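# Add the waiting block flush to the wall's end

## Task

Put the block that is waiting onto the wall so it sits tight against the far end of the most recently placed block and lines up flush with it. The tongs are still resting on that last block.

## Robot and tools

Robots and cameras: four identical Kinova Gen3 arms, arm1 to arm4. Each has seven joints, a right hand with index, middle and ring fingers plus a thumb, and a wrist camera (arm1_cam_wrist to arm4_cam_wrist, fisheye, 672x504). Two fixed room cameras, cam_high and cam_low (896x504), give overviews. Reach is about 1.05 m from the joint-1 axis.

Frames: everything is in one scene frame, in metres, origin on the floor, +z up. Base (base_link) positions: arm1 (-0.342, -0.729, 0.701), arm2 (0.296, -0.750, 0.804), arm3 (-0.368, 0.740, 0.768), arm4 (0.297, 0.720, 0.722). arm1 and arm2 have their feet turned to face roughly +y; arm3 and arm4 face roughly -y. Each foot faces along its own +x.

move: one call sends one action. Arguments arm1, arm2, arm3, arm4 are separate objects, one per robot; a robot left out receives nothing new. Inside each, "joints" maps joint names to absolute target angles (not offsets), and optional "min_time_s" (0.1 to 8 s) sets the shortest duration for that arm's motions. Arm keys, in radians: joint1_rad, joint3_rad, joint5_rad, joint7_rad each -6.283 to 6.283; joint2_rad -2.249 to 2.249; joint4_rad -2.579 to 2.579; joint6_rad -2.099 to 2.099; done within 0.01. joint1 spins the arm about its foot (positive is clockwise viewed from above, 0 points along the foot's +x). joint2 is the shoulder (0 upright, positive leans forward). joint4 is the elbow and joint6 the wrist (0 is in line). joint3 and joint5 twist along the links. joint7 rolls the hand (positive is counter-clockwise seen from behind it). Reference: with joints 1, 3, 5 at 0, joint7 at 1.57 and fingers pointing down, the palm faces left and the thumb is on the far side from the foot. Joints are capped at 1.39 rad/s (1-4) and 1.22 rad/s (5-7); one arm's joints start and finish together, and the hand may sweep wide on the way. An action lasts at most 15 s. "cameras" is a list of camera names, ["all"], or []; if omitted you get all images only on a call without any action.

Hand keys (same "joints" object): sixteen independent hinges, hand_index/middle/ring_mcp, _abd, _pip, _dip and hand_thumb_cmc, _axl, _mcp, _ipl, each an absolute goal from -1 to 1 scaled between its two stops. Straight values: finger mcp 0.75, abd 0.00, pip 0.58, dip 0.70; thumb cmc 0.71, axl 0.68, mcp 0.23, ipl 0.17. Moving toward -1 curls fingers toward the palm; thumb_cmc toward -1 brings the thumb round in front of the palm. hand_current_limit (-1 to 1) caps motor current linearly from 0 to 550 mA (starts at +0.4); hand_speed (-0.96 to 1) sets goal speed as (n+1)/2 of 8.5 rad/s (starts at -0.6). Omitted hand keys keep their goals, so a grip holds; writing the currently reported position loosens it. Grip force rises with how far the goal lies past the object surface.

Hand-point axes: +z along straight fingers to the tips, +x across the palm away from the thumb, +y out of the palm face. Palm face at y = -0.062; straight fingertips end near z = +0.122. A rigid camera mast sits on the palm side at x 0.05 to 0.10, z -0.16 to -0.11, reaching y = +0.06; it can strike things.

wait: "seconds" 0 to 10, plus "cameras" as in move; commands nothing new, time passes.

zoom_image: "camera" name and "region" [x0, y0, x1, y1] in pixels from the top-left, up to 504 by 504; only cameras in the newest returned images.

finished_scene: "scene" is the current scene number (a move without any action reports it). Irreversible; the block must stay in place once the arms let go.

Reading results: "move:" lists each commanded robot with done or its worst status. joint_status words: done, off_target (stopped short, may still push), time_out (target dropped, holds), not_followed (a collision guard withheld targets), limit_stop_at_motor_heat. "as last shown" robots were not commanded; their status reads not commanded. Joint velocities in rad/s, "within noise" means still. Joint torques in N m (offset per unit; positive toward larger angle) and flange force reveal contact or load. hand_state gives one word per motor: moving, goal, blocked (pressing short of its goal), overload. Currents are in mA, positive toward -1. on_its_own describes uncommanded motion. "pictures" gives image order; images can lag the state slightly.

Avoid: hard pressing between two robots, including one hand closing on another's fingers (ends the scene). Arms do not stop on contact and keep pushing. A torque above 104.5 N m (joints 1-4) or 51.3 N m (5-7), or drifting over 5 degrees off path, faults the arm for 10 s. Motors holding at 495 mA or more for 5 s total shut off for 10 s. Motors reaching 75 C make the arm sag; heed MOTOR HOT. Unknown keys make a call invalid; out-of-range values are refused, and a refusal or stop cancels later move, wait and finished_scene calls in that reply. Do not drop the block, let it fall far, slam it, or bump the tongs or fixed structures; loose objects may occasionally get a small push.

Each tool is called after "Request:" in YAML: its name, and indented under it one key for each argument.

## Session

Request:
move:

Scene clock: 0.00 s.
Joint torques (N m): no reading
Motor temperatures (°C): arm1=[32 30 26 30 36 35 37] | arm2=[30 29 28 30 37 33 45] | arm3=[30 32 24 29 31 38 34] | arm4=[28 27 24 32 34 39 35]
Flange force (N): no reading
Joint velocities: within noise
arm1.joint_positions: joint1_rad=-0.095 joint2_rad=-0.487 joint3_rad=-0.088 joint4_rad=+1.483 joint5_rad=-0.063 joint6_rad=+1.965 joint7_rad=+1.883 hand_index_mcp=+0.753 hand_index_abd=+0.000 hand_index_pip=+0.577 hand_index_dip=+0.696 hand_middle_mcp=+0.753 hand_middle_abd=+0.000 hand_middle_pip=+0.577 hand_middle_dip=+0.696 hand_ring_mcp=+0.753 hand_ring_abd=+0.000 hand_ring_pip=+0.577 hand_ring_dip=+0.696 hand_thumb_cmc=+0.714 hand_thumb_axl=+0.677 hand_thumb_mcp=+0.226 hand_thumb_ipl=+0.168 hand_current_limit=+0.400 hand_speed=-0.600
arm1.joint_status: not commanded
arm1.hand_state: goal,goal,goal,goal,goal,goal,goal,goal,goal,goal,goal,goal,goal,goal,goal,goal
arm1.index_mcp_current_ma: 0
arm1.index_abd_current_ma: 0
arm1.index_pip_current_ma: 0
arm1.index_dip_current_ma: 0
arm1.middle_mcp_current_ma: 0
arm1.middle_abd_current_ma: 0
arm1.middle_pip_current_ma: 0
arm1.middle_dip_current_ma: 0
arm1.ring_mcp_current_ma: 0
arm1.ring_abd_current_ma: 0
arm1.ring_pip_current_ma: 0
arm1.ring_dip_current_ma: 0
arm1.thumb_cmc_current_ma: 0
arm1.thumb_axl_current_ma: 0
arm1.thumb_mcp_current_ma: 0
arm1.thumb_ipl_current_ma: 0
arm1.hand_goal_index_mcp: 0.754
arm1.hand_goal_index_abd: 0.000
arm1.hand_goal_index_pip: 0.576
arm1.hand_goal_index_dip: 0.696
arm1.hand_goal_middle_mcp: 0.754
arm1.hand_goal_middle_abd: 0.000
arm1.hand_goal_middle_pip: 0.576
arm1.hand_goal_middle_dip: 0.696
arm1.hand_goal_ring_mcp: 0.754
arm1.hand_goal_ring_abd: 0.000
arm1.hand_goal_ring_pip: 0.576
arm1.hand_goal_ring_dip: 0.696
arm1.hand_goal_thumb_cmc: 0.714
arm1.hand_goal_thumb_axl: 0.678
arm1.hand_goal_thumb_mcp: 0.226
arm1.hand_goal_thumb_ipl: 0.168
arm1.hand: x=-0.4517 y=-0.6386 z=+1.2325 quat_wxyz=(+0.065, -0.864, +0.495, +0.066) (m; scene frame)
arm2.joint_positions: joint1_rad=-0.016 joint2_rad=-0.368 joint3_rad=-0.032 joint4_rad=+1.500 joint5_rad=-0.004 joint6_rad=+1.985 joint7_rad=+1.809 hand_index_mcp=+0.753 hand_index_abd=+0.000 hand_index_pip=+0.577 hand_index_dip=+0.696 hand_middle_mcp=+0.753 hand_middle_abd=+0.000 hand_middle_pip=+0.577 hand_middle_dip=+0.696 hand_ring_mcp=+0.753 hand_ring_abd=+0.000 hand_ring_pip=+0.577 hand_ring_dip=+0.696 hand_thumb_cmc=+0.714 hand_thumb_axl=+0.677 hand_thumb_mcp=+0.226 hand_thumb_ipl=+0.168 hand_current_limit=+0.400 hand_speed=-0.600
arm2.joint_status: not commanded
arm2.hand_state: goal,goal,goal,goal,goal,goal,goal,goal,goal,goal,goal,goal,goal,goal,goal,goal
arm2.index_mcp_current_ma: 0
arm2.index_abd_current_ma: 0
arm2.index_pip_current_ma: 0
arm2.index_dip_current_ma: 0
arm2.middle_mcp_current_ma: 0
arm2.middle_abd_current_ma: 0
arm2.middle_pip_current_ma: 0
arm2.middle_dip_current_ma: 0
arm2.ring_mcp_current_ma: 0
arm2.ring_abd_current_ma: 0
arm2.ring_pip_current_ma: 0
arm2.ring_dip_current_ma: 0
arm2.thumb_cmc_current_ma: 0
arm2.thumb_axl_current_ma: 0
arm2.thumb_mcp_current_ma: 0
arm2.thumb_ipl_current_ma: 0
arm2.hand_goal_index_mcp: 0.754
arm2.hand_goal_index_abd: 0.000
arm2.hand_goal_index_pip: 0.576
arm2.hand_goal_index_dip: 0.696
arm2.hand_goal_middle_mcp: 0.754
arm2.hand_goal_middle_abd: 0.000
arm2.hand_goal_middle_pip: 0.576
arm2.hand_goal_middle_dip: 0.696
arm2.hand_goal_ring_mcp: 0.754
arm2.hand_goal_ring_abd: 0.000
arm2.hand_goal_ring_pip: 0.576
arm2.hand_goal_ring_dip: 0.696
arm2.hand_goal_thumb_cmc: 0.714
arm2.hand_goal_thumb_axl: 0.678
arm2.hand_goal_thumb_mcp: 0.226
arm2.hand_goal_thumb_ipl: 0.168
arm2.hand: x=+0.2345 y=-0.5989 z=+1.3117 quat_wxyz=(+0.008, -0.775, +0.632, +0.001) (m; scene frame)
arm3.joint_positions: joint1_rad=+0.292 joint2_rad=-0.395 joint3_rad=-0.071 joint4_rad=+1.473 joint5_rad=-0.012 joint6_rad=+1.951 joint7_rad=+1.726 hand_index_mcp=+0.753 hand_index_abd=+0.000 hand_index_pip=+0.577 hand_index_dip=+0.696 hand_middle_mcp=+0.753 hand_middle_abd=+0.000 hand_middle_pip=+0.577 hand_middle_dip=+0.696 hand_ring_mcp=+0.753 hand_ring_abd=+0.000 hand_ring_pip=+0.577 hand_ring_dip=+0.696 hand_thumb_cmc=+0.714 hand_thumb_axl=+0.677 hand_thumb_mcp=+0.226 hand_thumb_ipl=+0.168 hand_current_limit=+0.400 hand_speed=-0.600
arm3.joint_status: not commanded
arm3.hand_state: goal,goal,goal,goal,goal,goal,goal,goal,goal,goal,goal,goal,goal,goal,goal,goal
arm3.index_mcp_current_ma: 0
arm3.index_abd_current_ma: 0
arm3.index_pip_current_ma: 0
arm3.index_dip_current_ma: 0
arm3.middle_mcp_current_ma: 0
arm3.middle_abd_current_ma: 0
arm3.middle_pip_current_ma: 0
arm3.middle_dip_current_ma: 0
arm3.ring_mcp_current_ma: 0
arm3.ring_abd_current_ma: 0
arm3.ring_pip_current_ma: 0
arm3.ring_dip_current_ma: 0
arm3.thumb_cmc_current_ma: 0
arm3.thumb_axl_current_ma: 0
arm3.thumb_mcp_current_ma: 0
arm3.thumb_ipl_current_ma: 0
arm3.hand_goal_index_mcp: 0.754
arm3.hand_goal_index_abd: 0.000
arm3.hand_goal_index_pip: 0.576
arm3.hand_goal_index_dip: 0.696
arm3.hand_goal_middle_mcp: 0.754
arm3.hand_goal_middle_abd: 0.000
arm3.hand_goal_middle_pip: 0.576
arm3.hand_goal_middle_dip: 0.696
arm3.hand_goal_ring_mcp: 0.754
arm3.hand_goal_ring_abd: 0.000
arm3.hand_goal_ring_pip: 0.576
arm3.hand_goal_ring_dip: 0.696
arm3.hand_goal_thumb_cmc: 0.714
arm3.hand_goal_thumb_axl: 0.678
arm3.hand_goal_thumb_mcp: 0.226
arm3.hand_goal_thumb_ipl: 0.168
arm3.hand: x=-0.3368 y=+0.5694 z=+1.2892 quat_wxyz=(+0.025, +0.732, +0.679, -0.048) (m; scene frame)
arm4.joint_positions: joint1_rad=+0.184 joint2_rad=-0.400 joint3_rad=-0.070 joint4_rad=+1.438 joint5_rad=-0.067 joint6_rad=+2.049 joint7_rad=+1.798 hand_index_mcp=+0.753 hand_index_abd=+0.000 hand_index_pip=+0.577 hand_index_dip=+0.696 hand_middle_mcp=+0.753 hand_middle_abd=+0.000 hand_middle_pip=+0.577 hand_middle_dip=+0.696 hand_ring_mcp=+0.753 hand_ring_abd=+0.000 hand_ring_pip=+0.577 hand_ring_dip=+0.696 hand_thumb_cmc=+0.714 hand_thumb_axl=+0.677 hand_thumb_mcp=+0.226 hand_thumb_ipl=+0.168 hand_current_limit=+0.400 hand_speed=-0.600
arm4.joint_status: not commanded
arm4.hand_state: goal,goal,goal,goal,goal,goal,goal,goal,goal,goal,goal,goal,goal,goal,goal,goal
arm4.index_mcp_current_ma: 0
arm4.index_abd_current_ma: 0
arm4.index_pip_current_ma: 0
arm4.index_dip_current_ma: 0
arm4.middle_mcp_current_ma: 0
arm4.middle_abd_current_ma: 0
arm4.middle_pip_current_ma: 0
arm4.middle_dip_current_ma: 0
arm4.ring_mcp_current_ma: 0
arm4.ring_abd_current_ma: 0
arm4.ring_pip_current_ma: 0
arm4.ring_dip_current_ma: 0
arm4.thumb_cmc_current_ma: 0
arm4.thumb_axl_current_ma: 0
arm4.thumb_mcp_current_ma: 0
arm4.thumb_ipl_current_ma: 0
arm4.hand_goal_index_mcp: 0.754
arm4.hand_goal_index_abd: 0.000
arm4.hand_goal_index_pip: 0.576
arm4.hand_goal_index_dip: 0.696
arm4.hand_goal_middle_mcp: 0.754
arm4.hand_goal_middle_abd: 0.000
arm4.hand_goal_middle_pip: 0.576
arm4.hand_goal_middle_dip: 0.696
arm4.hand_goal_ring_mcp: 0.754
arm4.hand_goal_ring_abd: 0.000
arm4.hand_goal_ring_pip: 0.576
arm4.hand_goal_ring_dip: 0.696
arm4.hand_goal_thumb_cmc: 0.714
arm4.hand_goal_thumb_axl: 0.678
arm4.hand_goal_thumb_mcp: 0.226
arm4.hand_goal_thumb_ipl: 0.168
arm4.hand: x=+0.3784 y=+0.5954 z=+1.2567 quat_wxyz=(+0.030, +0.628, +0.778, -0.013) (m; scene frame)
pictures: arm1_cam_wrist, arm2_cam_wrist, arm3_cam_wrist, arm4_cam_wrist, cam_high, cam_low

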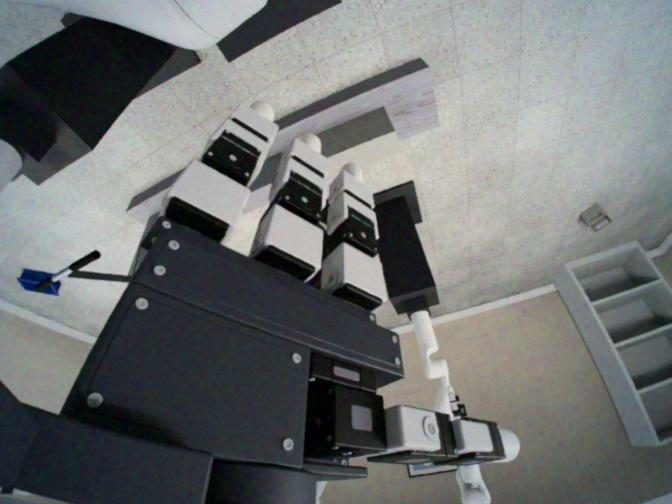

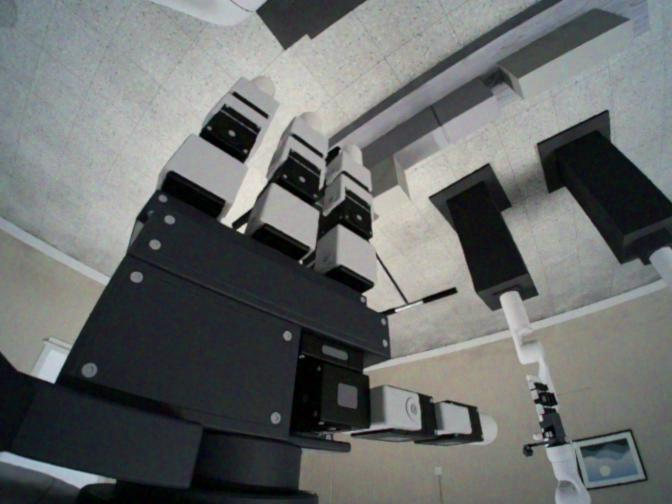

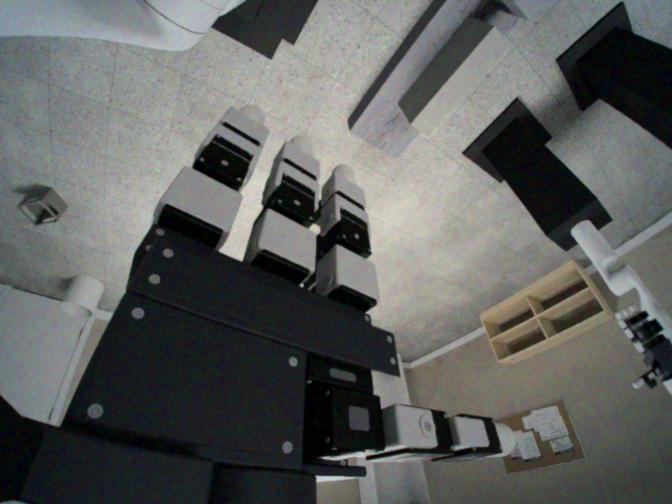

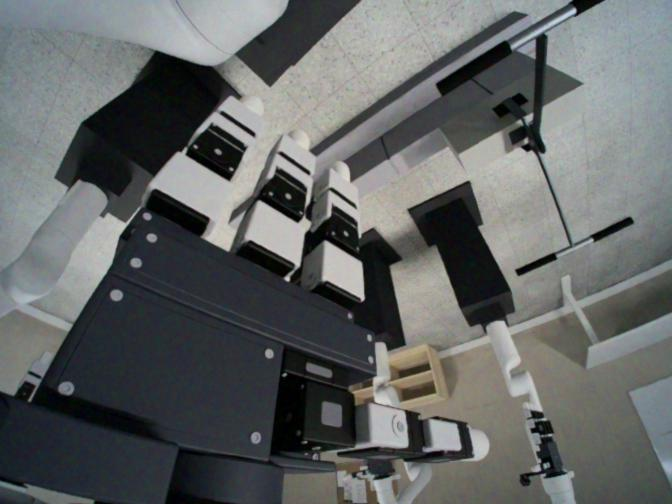

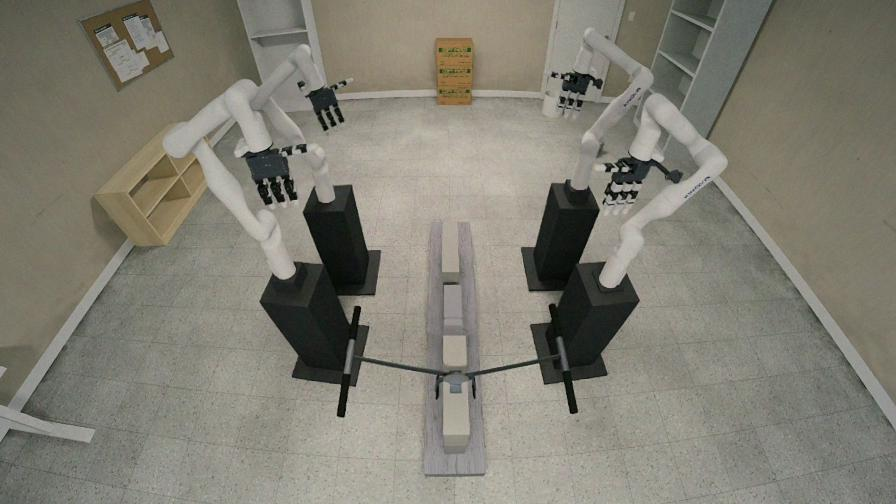

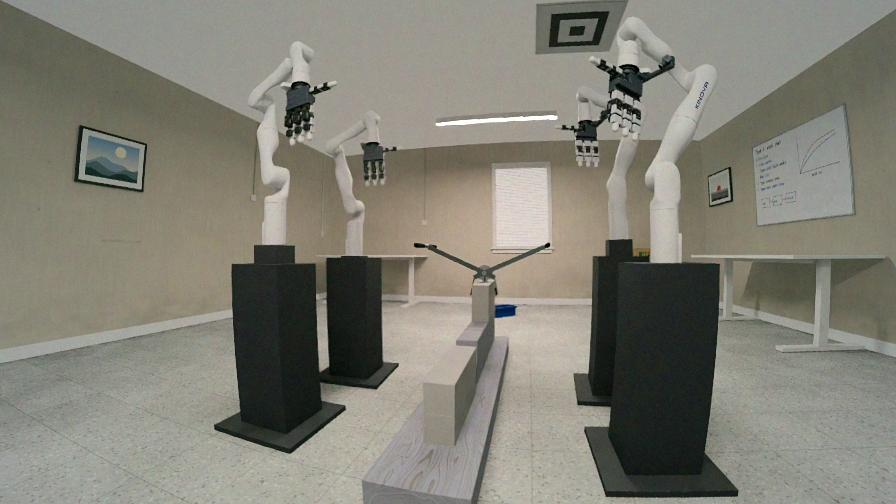

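Request:
zoom_image:
  camera: "cam_high"
  region: [320, 200, 620, 480]

Request:
zoom_image:
  camera: "cam_low"
  region: [340, 220, 620, 504]

Request:
zoom_image:
  camera: "arm4_cam_wrist"
  region: [220, 0, 672, 340]

Request:
zoom_image:
  camera: "arm2_cam_wrist"
  region: [220, 0, 672, 340]

Request:
zoom_image:
  camera: "arm3_cam_wrist"
  region: [220, 0, 672, 340]

Request:
zoom_image:
  camera: "arm1_cam_wrist"
  region: [100, 0, 552, 340]

Scaled by 1.680 from the camera's 896x504 image, which has a finer 1280x720 frame.

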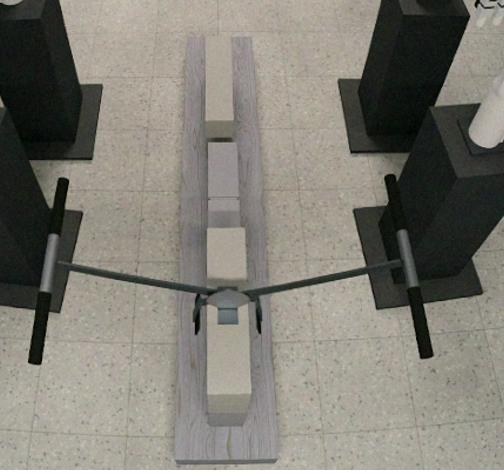

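Scaled by 1.775 from the camera's 896x504 image, which has a finer 1280x720 frame.

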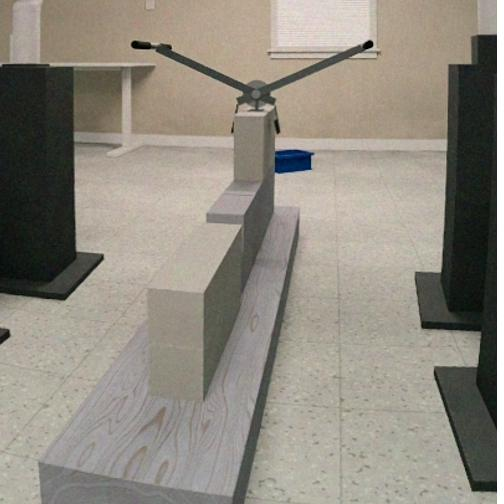

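Scaled by 1.115 from the camera's 672x504 image, which has a finer 960x720 frame.

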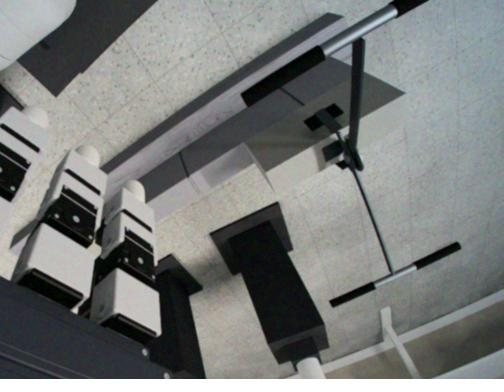

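Scaled by 1.115 from the camera's 672x504 image, which has a finer 960x720 frame.

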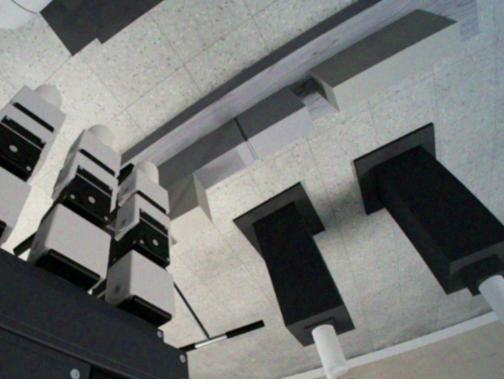

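Scaled by 1.115 from the camera's 672x504 image, which has a finer 960x720 frame.

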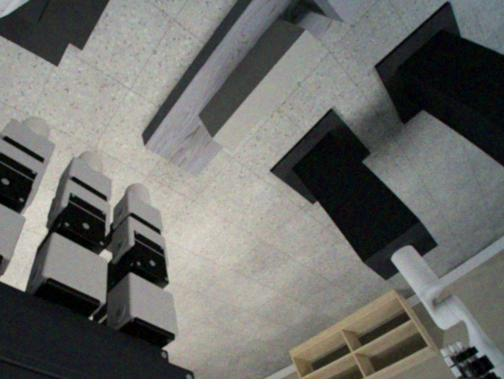

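Scaled by 1.115 from the camera's 672x504 image, which has a finer 960x720 frame.

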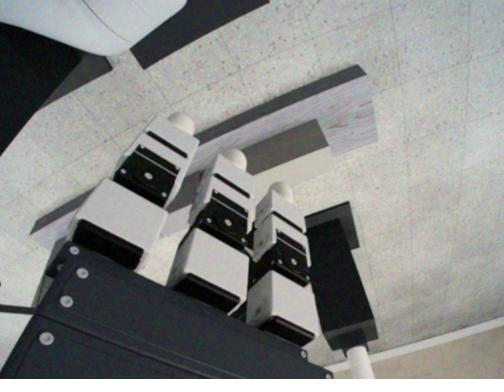

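Request:
zoom_image:
  camera: "cam_low"
  region: [400, 230, 520, 460]

Request:
zoom_image:
  camera: "cam_high"
  region: [400, 210, 520, 360]

Request:
zoom_image:
  camera: "cam_high"
  region: [330, 300, 590, 480]

Request:
zoom_image:
  camera: "cam_low"
  region: [400, 220, 570, 360]

Request:
zoom_image:
  camera: "arm4_cam_wrist"
  region: [360, 0, 672, 260]

Scaled by 2.191 from the camera's 896x504 image, which has a finer 1280x720 frame.

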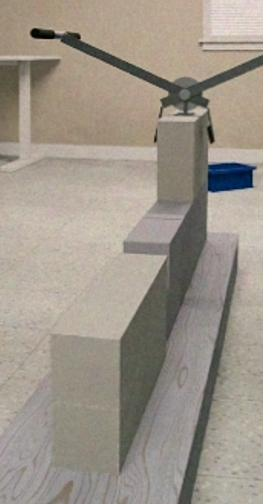

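Scaled by 3.360 from the camera's 896x504 image, which has a finer 1280x720 frame.

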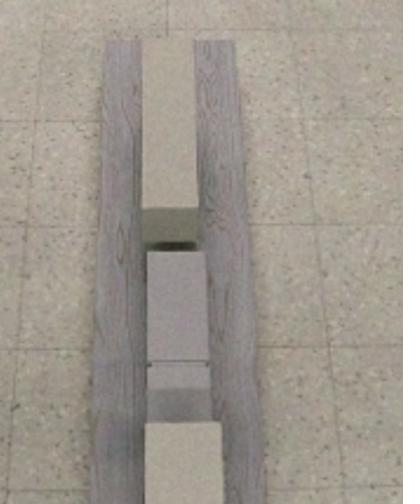

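Scaled by 1.938 from the camera's 896x504 image, which has a finer 1280x720 frame.

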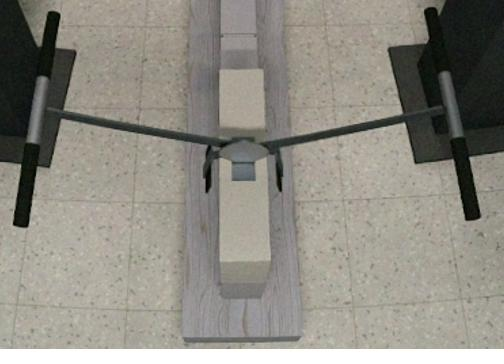

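Scaled by 2.965 from the camera's 896x504 image, which has a finer 1280x720 frame.

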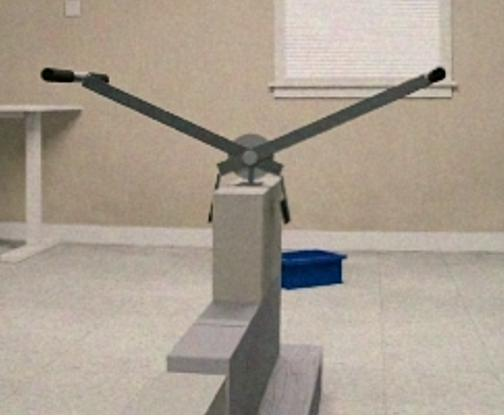

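Scaled by 1.615 from the camera's 672x504 image, which has a finer 960x720 frame.

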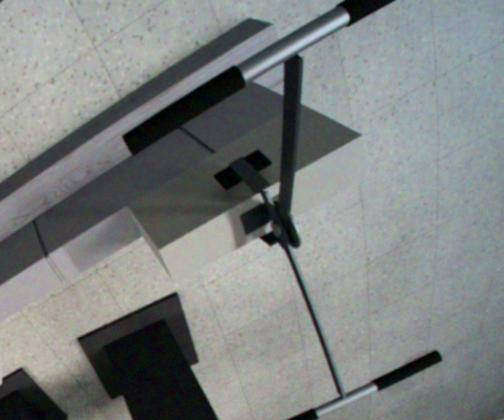

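Request:
zoom_image:
  camera: "cam_high"
  region: [220, 160, 400, 310]

Request:
zoom_image:
  camera: "cam_high"
  region: [520, 150, 700, 310]

Request:
zoom_image:
  camera: "cam_low"
  region: [200, 20, 440, 280]

Request:
zoom_image:
  camera: "cam_low"
  region: [540, 20, 760, 280]

Scaled by 2.800 from the camera's 896x504 image, which has a finer 1280x720 frame.

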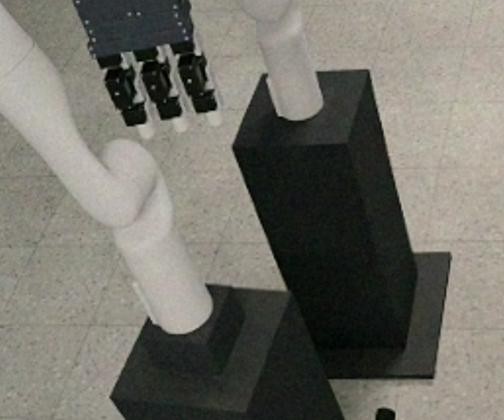

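Scaled by 2.800 from the camera's 896x504 image, which has a finer 1280x720 frame.

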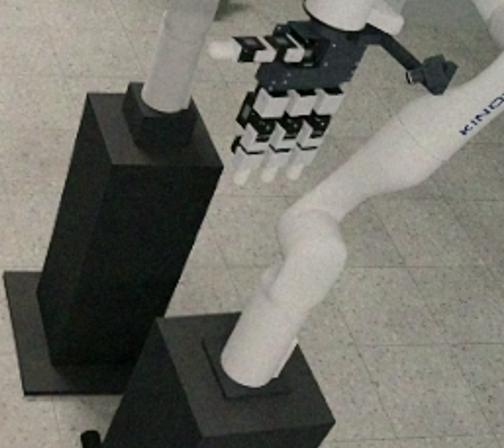

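Scaled by 1.938 from the camera's 896x504 image, which has a finer 1280x720 frame.

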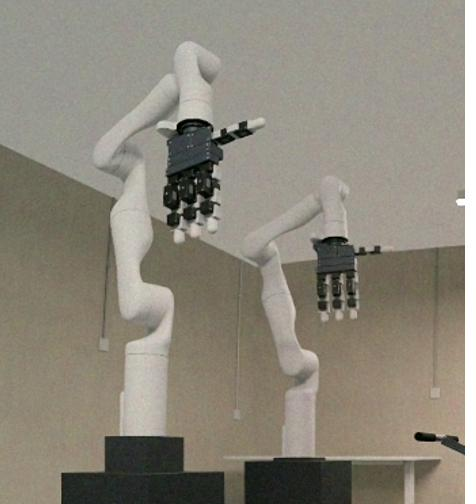

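Scaled by 1.938 from the camera's 896x504 image, which has a finer 1280x720 frame.

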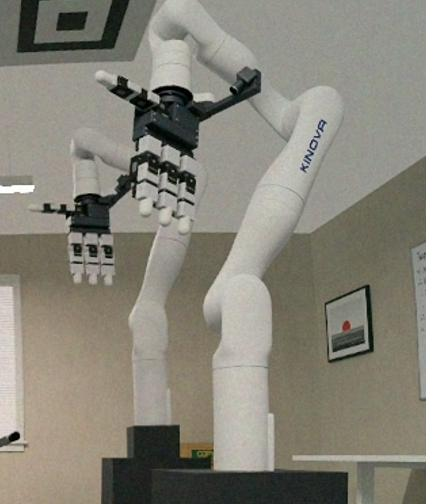

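Request:
zoom_image:
  camera: "cam_low"
  region: [460, 250, 510, 340]

Request:
zoom_image:
  camera: "cam_low"
  region: [410, 330, 500, 460]

Request:
zoom_image:
  camera: "arm3_cam_wrist"
  region: [340, 0, 560, 170]

Request:
zoom_image:
  camera: "arm2_cam_wrist"
  region: [340, 0, 672, 230]

Request:
zoom_image:
  camera: "cam_high"
  region: [430, 360, 490, 460]

Request:
zoom_image:
  camera: "arm4_cam_wrist"
  region: [460, 70, 580, 180]

Scaled by 5.600 from the camera's 896x504 image, which has a finer 1280x720 frame.

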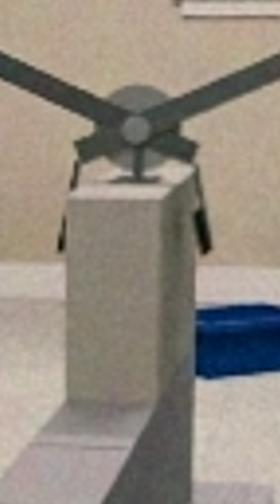

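Scaled by 3.877 from the camera's 896x504 image, which has a finer 1280x720 frame.

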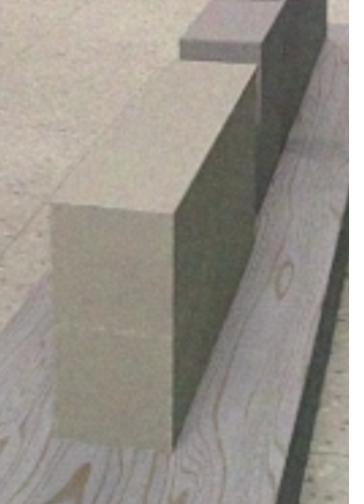

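Scaled by 2.291 from the camera's 672x504 image, which has a finer 960x720 frame.

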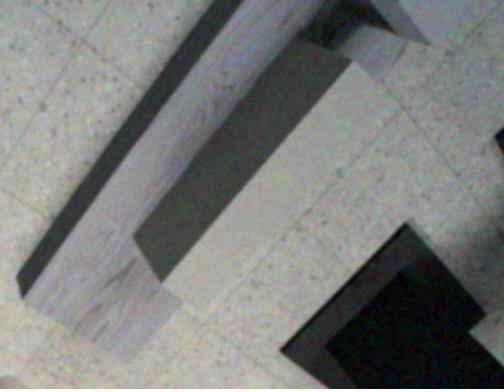

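Scaled by 1.518 from the camera's 672x504 image, which has a finer 960x720 frame.

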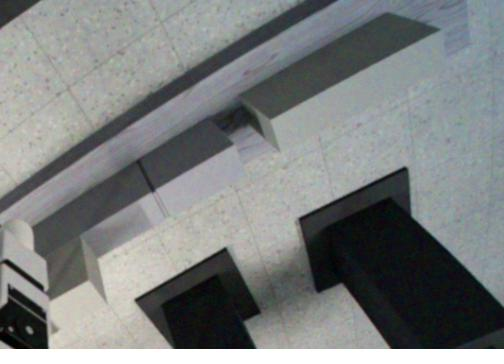

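Scaled by 5.040 from the camera's 896x504 image, which has a finer 1280x720 frame.

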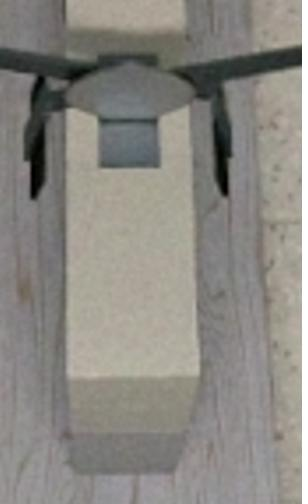

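Scaled by 4.200 from the camera's 672x504 image, which has a finer 960x720 frame.

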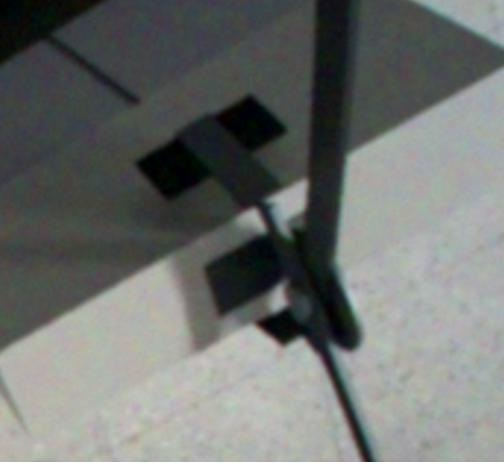

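Request:
move:
  arm2: {"joints": {"joint1_rad": 1.515, "joint2_rad": 0.85, "joint3_rad": 0.0, "joint4_rad": 1.687, "joint5_rad": -1.384, "joint6_rad": 1.078, "joint7_rad": 2.818}, "min_time_s": 4}
  arm4: {"joints": {"joint1_rad": -1.709, "joint2_rad": 0.66, "joint3_rad": 0.0, "joint4_rad": 1.742, "joint5_rad": 1.16, "joint6_rad": 1.177, "joint7_rad": 3.587}, "min_time_s": 4}
  cameras: ["arm2_cam_wrist", "arm4_cam_wrist", "cam_high", "cam_low"]

Scene clock: 91.80 s.
Joint torques (N m): arm1=[-0.51 -0.08 0.34 -9.4 -0.37 -0.22 0.01] | arm2=[1.44 -20.22 -0.7 -3.87 -1.43 1.98 -0.05] | arm3=[-1 0.88 0.39 -8.2 -0.26 -0.13 0.01] | arm4=[-1.4 -17.1 3.45 -7.7 1.55 1.72 0.24]
Motor temperatures (°C): arm1=[32 30 26 30 36 35 37] | arm2=[30 29 28 31 37 33 45] | arm3=[30 32 24 29 31 38 34] | arm4=[28 27 24 32 34 39 35]
Flange force (N): arm1=[-2.0 -0.5 6.3] | arm2=[-4.8 -1.6 3.3] | arm3=[2.9 1.9 3.8] | arm4=[-8.0 2.5 1.9]
move: arm2 done; arm4 done
Joint velocities: within noise
arm1, arm3: as last shown
arm1.joint_positions: joint1_rad=-0.095 joint2_rad=-0.487 joint3_rad=-0.088 joint4_rad=+1.483 joint5_rad=-0.063 joint6_rad=+1.965 joint7_rad=+1.883 hand_index_mcp=+0.753 hand_index_abd=+0.000 hand_index_pip=+0.577 hand_index_dip=+0.696 hand_middle_mcp=+0.753 hand_middle_abd=+0.000 hand_middle_pip=+0.577 hand_middle_dip=+0.696 hand_ring_mcp=+0.753 hand_ring_abd=+0.000 hand_ring_pip=+0.577 hand_ring_dip=+0.696 hand_thumb_cmc=+0.714 hand_thumb_axl=+0.677 hand_thumb_mcp=+0.224 hand_thumb_ipl=+0.168 hand_current_limit=+0.400 hand_speed=-0.600
arm1.thumb_mcp_current_ma: -2
arm2.joint_positions: joint1_rad=+1.515 joint2_rad=+0.850 joint3_rad=+0.000 joint4_rad=+1.687 joint5_rad=-1.384 joint6_rad=+1.078 joint7_rad=+2.818 hand_index_mcp=+0.759 hand_index_abd=+0.000 hand_index_pip=+0.577 hand_index_dip=+0.696 hand_middle_mcp=+0.759 hand_middle_abd=+0.000 hand_middle_pip=+0.577 hand_middle_dip=+0.696 hand_ring_mcp=+0.760 hand_ring_abd=+0.000 hand_ring_pip=+0.577 hand_ring_dip=+0.696 hand_thumb_cmc=+0.720 hand_thumb_axl=+0.677 hand_thumb_mcp=+0.224 hand_thumb_ipl=+0.168 hand_current_limit=+0.400 hand_speed=-0.600
arm2.joint_status: all done
arm2.hand_state: goal,goal,goal,goal,goal,goal,goal,goal,goal,goal,goal,goal,goal,goal,goal,goal
arm2.index_mcp_current_ma: 2
arm2.index_abd_current_ma: 0
arm2.index_pip_current_ma: 0
arm2.index_dip_current_ma: 0
arm2.middle_mcp_current_ma: 2
arm2.middle_abd_current_ma: 0
arm2.middle_pip_current_ma: 0
arm2.middle_dip_current_ma: 0
arm2.ring_mcp_current_ma: 2
arm2.ring_abd_current_ma: 0
arm2.ring_pip_current_ma: 0
arm2.ring_dip_current_ma: 0
arm2.thumb_cmc_current_ma: 2
arm2.thumb_axl_current_ma: 0
arm2.thumb_mcp_current_ma: 0
arm2.thumb_ipl_current_ma: 0
arm2.hand_goal_index_mcp: 0.754
arm2.hand_goal_index_abd: 0.000
arm2.hand_goal_index_pip: 0.576
arm2.hand_goal_index_dip: 0.696
arm2.hand_goal_middle_mcp: 0.754
arm2.hand_goal_middle_abd: 0.000
arm2.hand_goal_middle_pip: 0.576
arm2.hand_goal_middle_dip: 0.696
arm2.hand_goal_ring_mcp: 0.754
arm2.hand_goal_ring_abd: 0.000
arm2.hand_goal_ring_pip: 0.576
arm2.hand_goal_ring_dip: 0.696
arm2.hand_goal_thumb_cmc: 0.714
arm2.hand_goal_thumb_axl: 0.678
arm2.hand_goal_thumb_mcp: 0.226
arm2.hand_goal_thumb_ipl: 0.168
arm2.hand: x=+0.8356 y=-0.4825 z=+1.0360 quat_wxyz=(+0.138, -0.081, +0.860, +0.484) (m; scene frame)
arm3.joint_positions: joint1_rad=+0.292 joint2_rad=-0.395 joint3_rad=-0.071 joint4_rad=+1.473 joint5_rad=-0.012 joint6_rad=+1.951 joint7_rad=+1.726 hand_index_mcp=+0.753 hand_index_abd=+0.000 hand_index_pip=+0.577 hand_index_dip=+0.696 hand_middle_mcp=+0.753 hand_middle_abd=+0.000 hand_middle_pip=+0.577 hand_middle_dip=+0.696 hand_ring_mcp=+0.753 hand_ring_abd=+0.000 hand_ring_pip=+0.577 hand_ring_dip=+0.696 hand_thumb_cmc=+0.714 hand_thumb_axl=+0.677 hand_thumb_mcp=+0.224 hand_thumb_ipl=+0.168 hand_current_limit=+0.400 hand_speed=-0.600
arm3.thumb_mcp_current_ma: -2
arm4.joint_positions: joint1_rad=-1.709 joint2_rad=+0.660 joint3_rad=+0.000 joint4_rad=+1.742 joint5_rad=+1.160 joint6_rad=+1.177 joint7_rad=+3.587 hand_index_mcp=+0.760 hand_index_abd=+0.000 hand_index_pip=+0.577 hand_index_dip=+0.696 hand_middle_mcp=+0.759 hand_middle_abd=+0.000 hand_middle_pip=+0.577 hand_middle_dip=+0.696 hand_ring_mcp=+0.760 hand_ring_abd=+0.000 hand_ring_pip=+0.577 hand_ring_dip=+0.696 hand_thumb_cmc=+0.719 hand_thumb_axl=+0.677 hand_thumb_mcp=+0.224 hand_thumb_ipl=+0.168 hand_current_limit=+0.400 hand_speed=-0.600
arm4.joint_status: all done
arm4.hand_state: goal,goal,goal,goal,goal,goal,goal,goal,goal,goal,goal,goal,goal,goal,goal,goal
arm4.index_mcp_current_ma: 15
arm4.index_abd_current_ma: 0
arm4.index_pip_current_ma: 1
arm4.index_dip_current_ma: 0
arm4.middle_mcp_current_ma: 12
arm4.middle_abd_current_ma: 0
arm4.middle_pip_current_ma: 1
arm4.middle_dip_current_ma: 0
arm4.ring_mcp_current_ma: 15
arm4.ring_abd_current_ma: 0
arm4.ring_pip_current_ma: 1
arm4.ring_dip_current_ma: 0
arm4.thumb_cmc_current_ma: 13
arm4.thumb_axl_current_ma: -1
arm4.thumb_mcp_current_ma: -6
arm4.thumb_ipl_current_ma: -1
arm4.hand_goal_index_mcp: 0.754
arm4.hand_goal_index_abd: 0.000
arm4.hand_goal_index_pip: 0.576
arm4.hand_goal_index_dip: 0.696
arm4.hand_goal_middle_mcp: 0.754
arm4.hand_goal_middle_abd: 0.000
arm4.hand_goal_middle_pip: 0.576
arm4.hand_goal_middle_dip: 0.696
arm4.hand_goal_ring_mcp: 0.754
arm4.hand_goal_ring_abd: 0.000
arm4.hand_goal_ring_pip: 0.576
arm4.hand_goal_ring_dip: 0.696
arm4.hand_goal_thumb_cmc: 0.714
arm4.hand_goal_thumb_axl: 0.678
arm4.hand_goal_thumb_mcp: 0.226
arm4.hand_goal_thumb_ipl: 0.168
arm4.hand: x=+0.7670 y=+0.4974 z=+1.0084 quat_wxyz=(-0.466, -0.871, +0.078, -0.136) (m; scene frame)
pictures: arm2_cam_wrist, arm4_cam_wrist, cam_high, cam_low

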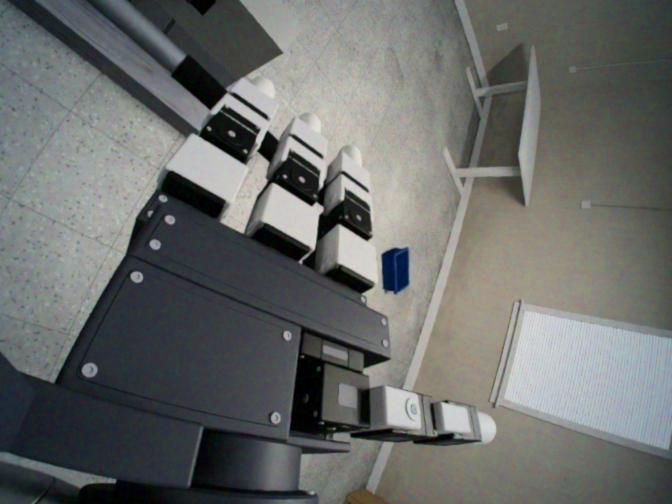

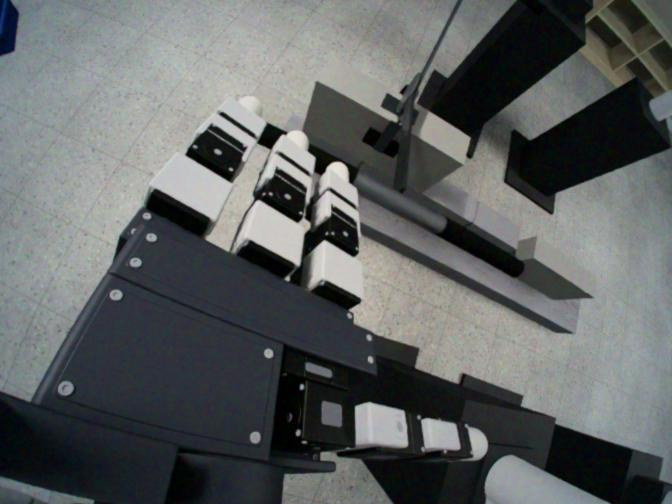

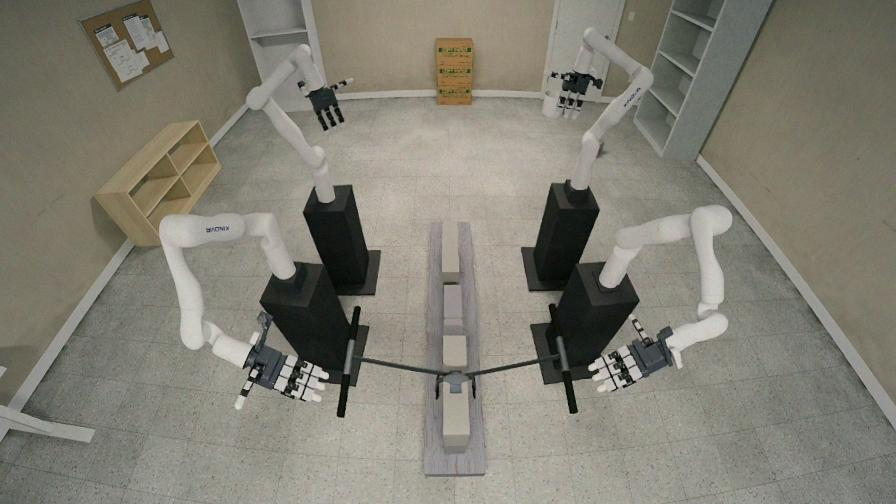

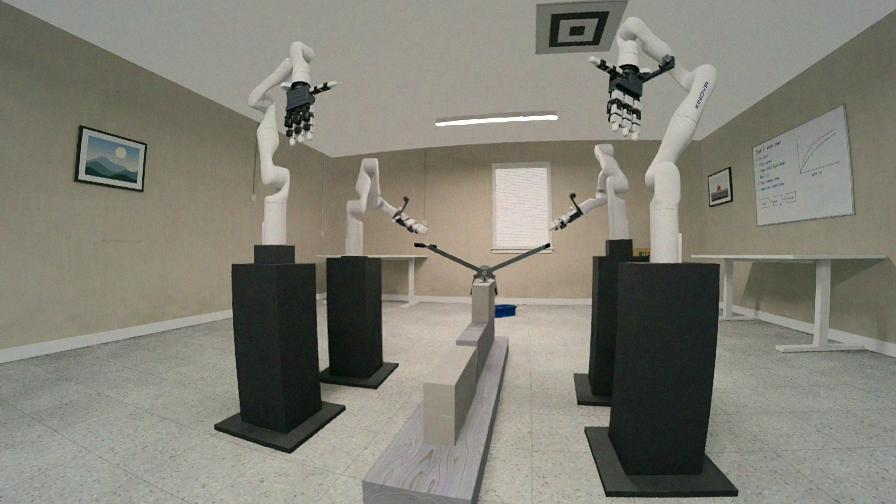

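Request:
move:
  arm2: {"joints": {"joint2_rad": 1.12}, "min_time_s": 1.5}
  arm4: {"joints": {"joint2_rad": 0.93}, "min_time_s": 1.5}
  cameras: ["arm2_cam_wrist", "arm4_cam_wrist", "cam_high", "cam_low"]

Request:
zoom_image:
  camera: "cam_high"
  region: [200, 280, 380, 430]

Request:
zoom_image:
  camera: "cam_high"
  region: [520, 280, 700, 430]

Request:
zoom_image:
  camera: "cam_low"
  region: [380, 180, 600, 300]

Scene clock: 94.93 s.
Joint torques (N m): arm1=[-0.44 -0.06 0.29 -9.42 -0.4 -0.2 0.04] | arm2=[1.41 -20.7 -1.04 -1.5 -0.83 2.38 -0.07] | arm3=[-1.07 0.91 0.35 -8.21 -0.23 -0.11 0] | arm4=[-1.39 -18.59 4.03 -5.37 1 2.25 0.2]
Motor temperatures (°C): arm1=[32 30 26 30 36 35 37] | arm2=[30 29 28 31 37 33 45] | arm3=[30 32 24 29 31 38 34] | arm4=[28 27 24 32 34 39 35]
Flange force (N): arm1=[-2.0 -0.7 6.5] | arm2=[-4.7 -1.6 3.3] | arm3=[3.0 1.8 3.9] | arm4=[-7.5 2.1 1.7]
move: arm2 done; arm4 done
Joint velocities: within noise
arm1, arm3: as last shown
arm2.joint_positions: joint1_rad=+1.515 joint2_rad=+1.120 joint3_rad=+0.000 joint4_rad=+1.687 joint5_rad=-1.384 joint6_rad=+1.078 joint7_rad=+2.818 hand_index_mcp=+0.759 hand_index_abd=+0.000 hand_index_pip=+0.577 hand_index_dip=+0.696 hand_middle_mcp=+0.759 hand_middle_abd=+0.000 hand_middle_pip=+0.577 hand_middle_dip=+0.696 hand_ring_mcp=+0.760 hand_ring_abd=+0.000 hand_ring_pip=+0.577 hand_ring_dip=+0.696 hand_thumb_cmc=+0.720 hand_thumb_axl=+0.677 hand_thumb_mcp=+0.224 hand_thumb_ipl=+0.168 hand_current_limit=+0.400 hand_speed=-0.600
arm2.joint_status: all done
arm2.hand_state: goal,goal,goal,goal,goal,goal,goal,goal,goal,goal,goal,goal,goal,goal,goal,goal
arm2.index_mcp_current_ma: 2
arm2.index_abd_current_ma: 0
arm2.index_pip_current_ma: 0
arm2.index_dip_current_ma: 0
arm2.middle_mcp_current_ma: 2
arm2.middle_abd_current_ma: 0
arm2.middle_pip_current_ma: 0
arm2.middle_dip_current_ma: 0
arm2.ring_mcp_current_ma: 2
arm2.ring_abd_current_ma: 0
arm2.ring_pip_current_ma: 0
arm2.ring_dip_current_ma: 0
arm2.thumb_cmc_current_ma: 2
arm2.thumb_axl_current_ma: 0
arm2.thumb_mcp_current_ma: 0
arm2.thumb_ipl_current_ma: 0
arm2.hand_goal_index_mcp: 0.754
arm2.hand_goal_index_abd: 0.000
arm2.hand_goal_index_pip: 0.576
arm2.hand_goal_index_dip: 0.696
arm2.hand_goal_middle_mcp: 0.754
arm2.hand_goal_middle_abd: 0.000
arm2.hand_goal_middle_pip: 0.576
arm2.hand_goal_middle_dip: 0.696
arm2.hand_goal_ring_mcp: 0.754
arm2.hand_goal_ring_abd: 0.000
arm2.hand_goal_ring_pip: 0.576
arm2.hand_goal_ring_dip: 0.696
arm2.hand_goal_thumb_cmc: 0.714
arm2.hand_goal_thumb_axl: 0.678
arm2.hand_goal_thumb_mcp: 0.226
arm2.hand_goal_thumb_ipl: 0.168
arm2.hand: x=+0.8030 y=-0.4833 z=+0.8959 quat_wxyz=(+0.022, -0.013, +0.869, +0.494) (m; scene frame)
arm4.joint_positions: joint1_rad=-1.709 joint2_rad=+0.930 joint3_rad=+0.000 joint4_rad=+1.742 joint5_rad=+1.160 joint6_rad=+1.177 joint7_rad=+3.587 hand_index_mcp=+0.760 hand_index_abd=+0.000 hand_index_pip=+0.577 hand_index_dip=+0.696 hand_middle_mcp=+0.759 hand_middle_abd=+0.000 hand_middle_pip=+0.577 hand_middle_dip=+0.696 hand_ring_mcp=+0.760 hand_ring_abd=+0.000 hand_ring_pip=+0.577 hand_ring_dip=+0.696 hand_thumb_cmc=+0.720 hand_thumb_axl=+0.677 hand_thumb_mcp=+0.224 hand_thumb_ipl=+0.168 hand_current_limit=+0.400 hand_speed=-0.600
arm4.joint_status: all done
arm4.hand_state: goal,goal,goal,goal,goal,goal,goal,goal,goal,goal,goal,goal,goal,goal,goal,goal
arm4.index_mcp_current_ma: 16
arm4.index_abd_current_ma: 0
arm4.index_pip_current_ma: 1
arm4.index_dip_current_ma: 0
arm4.middle_mcp_current_ma: 13
arm4.middle_abd_current_ma: 0
arm4.middle_pip_current_ma: 1
arm4.middle_dip_current_ma: 0
arm4.ring_mcp_current_ma: 15
arm4.ring_abd_current_ma: 0
arm4.ring_pip_current_ma: 1
arm4.ring_dip_current_ma: 0
arm4.thumb_cmc_current_ma: 15
arm4.thumb_axl_current_ma: -1
arm4.thumb_mcp_current_ma: -6
arm4.thumb_ipl_current_ma: -1
arm4.hand_goal_index_mcp: 0.754
arm4.hand_goal_index_abd: 0.000
arm4.hand_goal_index_pip: 0.576
arm4.hand_goal_index_dip: 0.696
arm4.hand_goal_middle_mcp: 0.754
arm4.hand_goal_middle_abd: 0.000
arm4.hand_goal_middle_pip: 0.576
arm4.hand_goal_middle_dip: 0.696
arm4.hand_goal_ring_mcp: 0.754
arm4.hand_goal_ring_abd: 0.000
arm4.hand_goal_ring_pip: 0.576
arm4.hand_goal_ring_dip: 0.696
arm4.hand_goal_thumb_cmc: 0.714
arm4.hand_goal_thumb_axl: 0.678
arm4.hand_goal_thumb_mcp: 0.226
arm4.hand_goal_thumb_ipl: 0.168
arm4.hand: x=+0.7525 y=+0.4938 z=+0.8982 quat_wxyz=(-0.497, -0.868, +0.013, -0.022) (m; scene frame)
pictures: arm2_cam_wrist, arm4_cam_wrist, cam_high, cam_low

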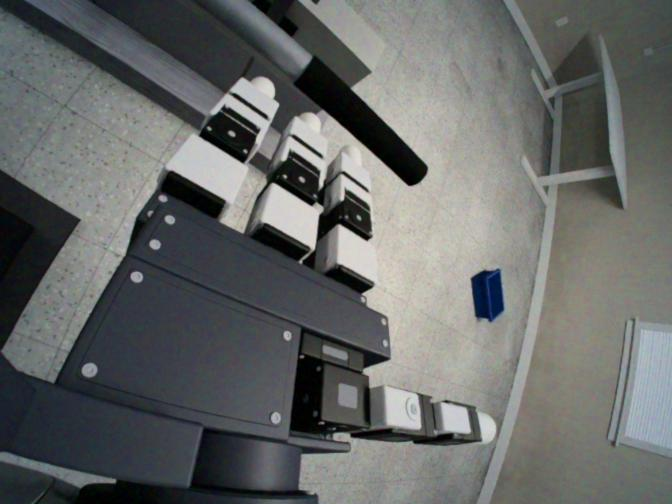

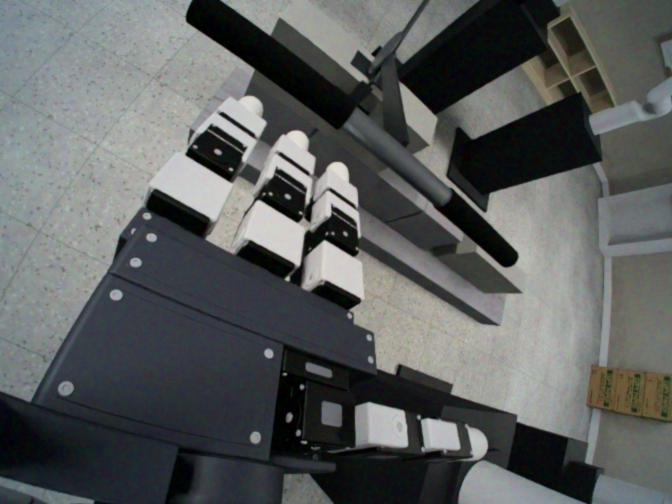

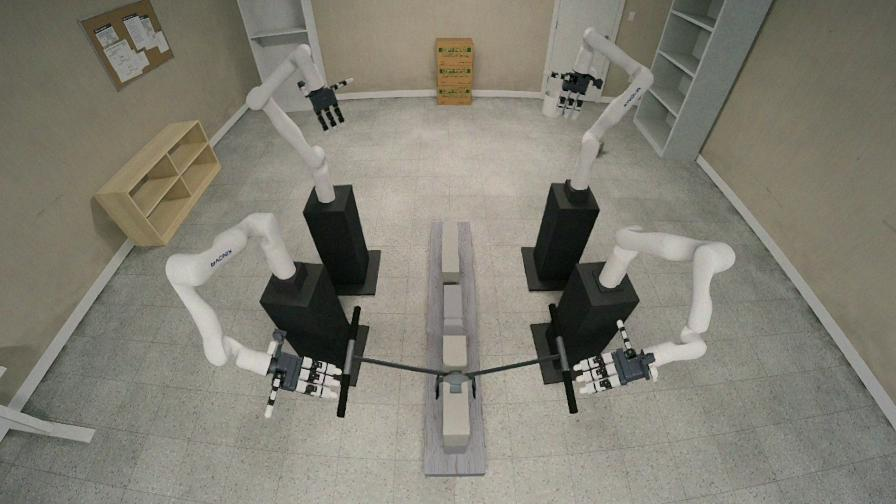

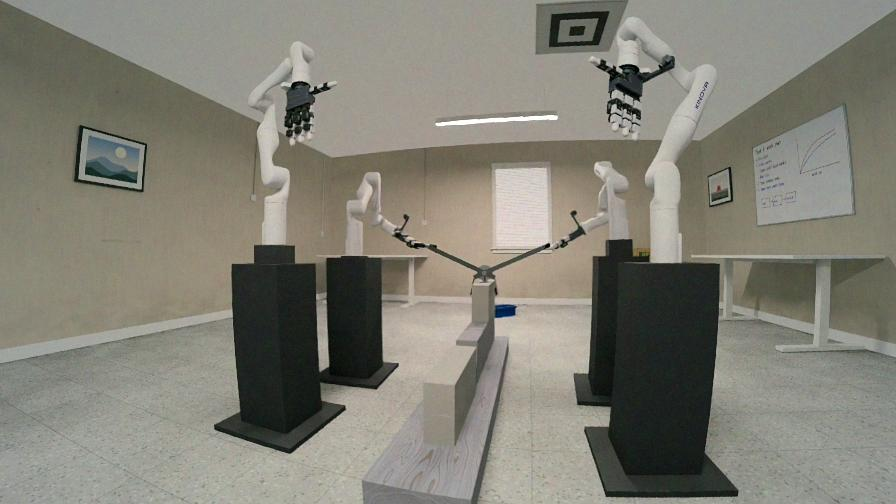

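Scaled by 2.800 from the camera's 896x504 image, which has a finer 1280x720 frame.

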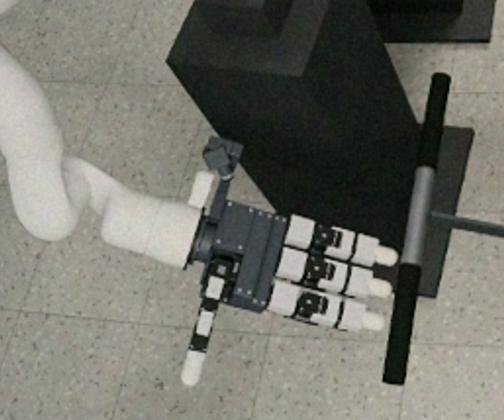

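Scaled by 2.800 from the camera's 896x504 image, which has a finer 1280x720 frame.

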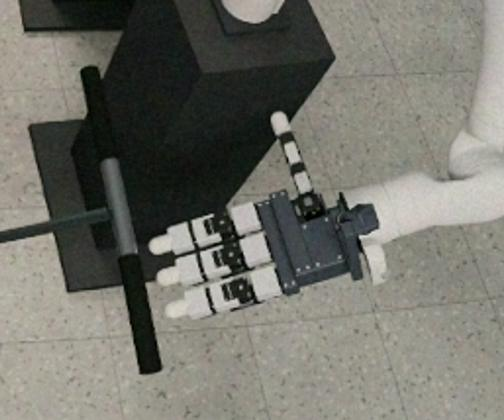

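Scaled by 2.291 from the camera's 896x504 image, which has a finer 1280x720 frame.

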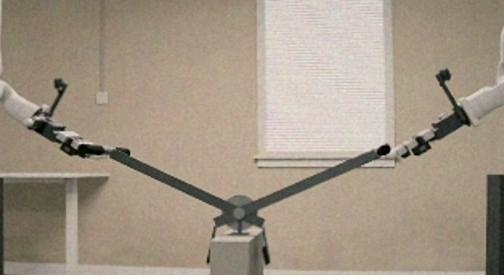

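Request:
zoom_image:
  camera: "cam_low"
  region: [530, 200, 610, 270]

Request:
zoom_image:
  camera: "cam_low"
  region: [380, 200, 460, 270]

Scaled by 6.300 from the camera's 896x504 image, which has a finer 1280x720 frame.

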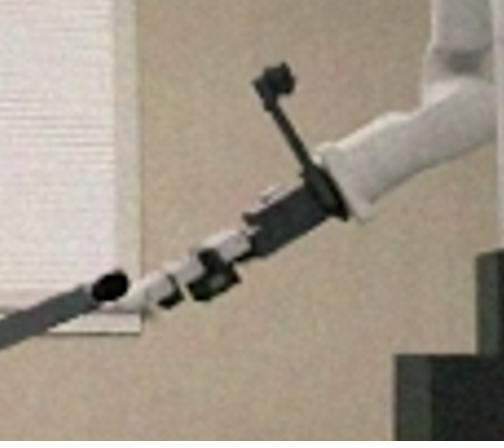

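Scaled by 6.300 from the camera's 896x504 image, which has a finer 1280x720 frame.

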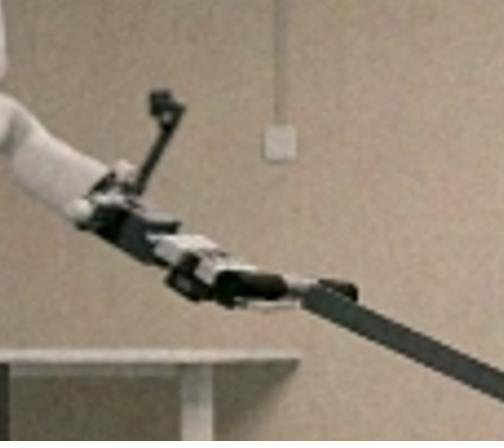

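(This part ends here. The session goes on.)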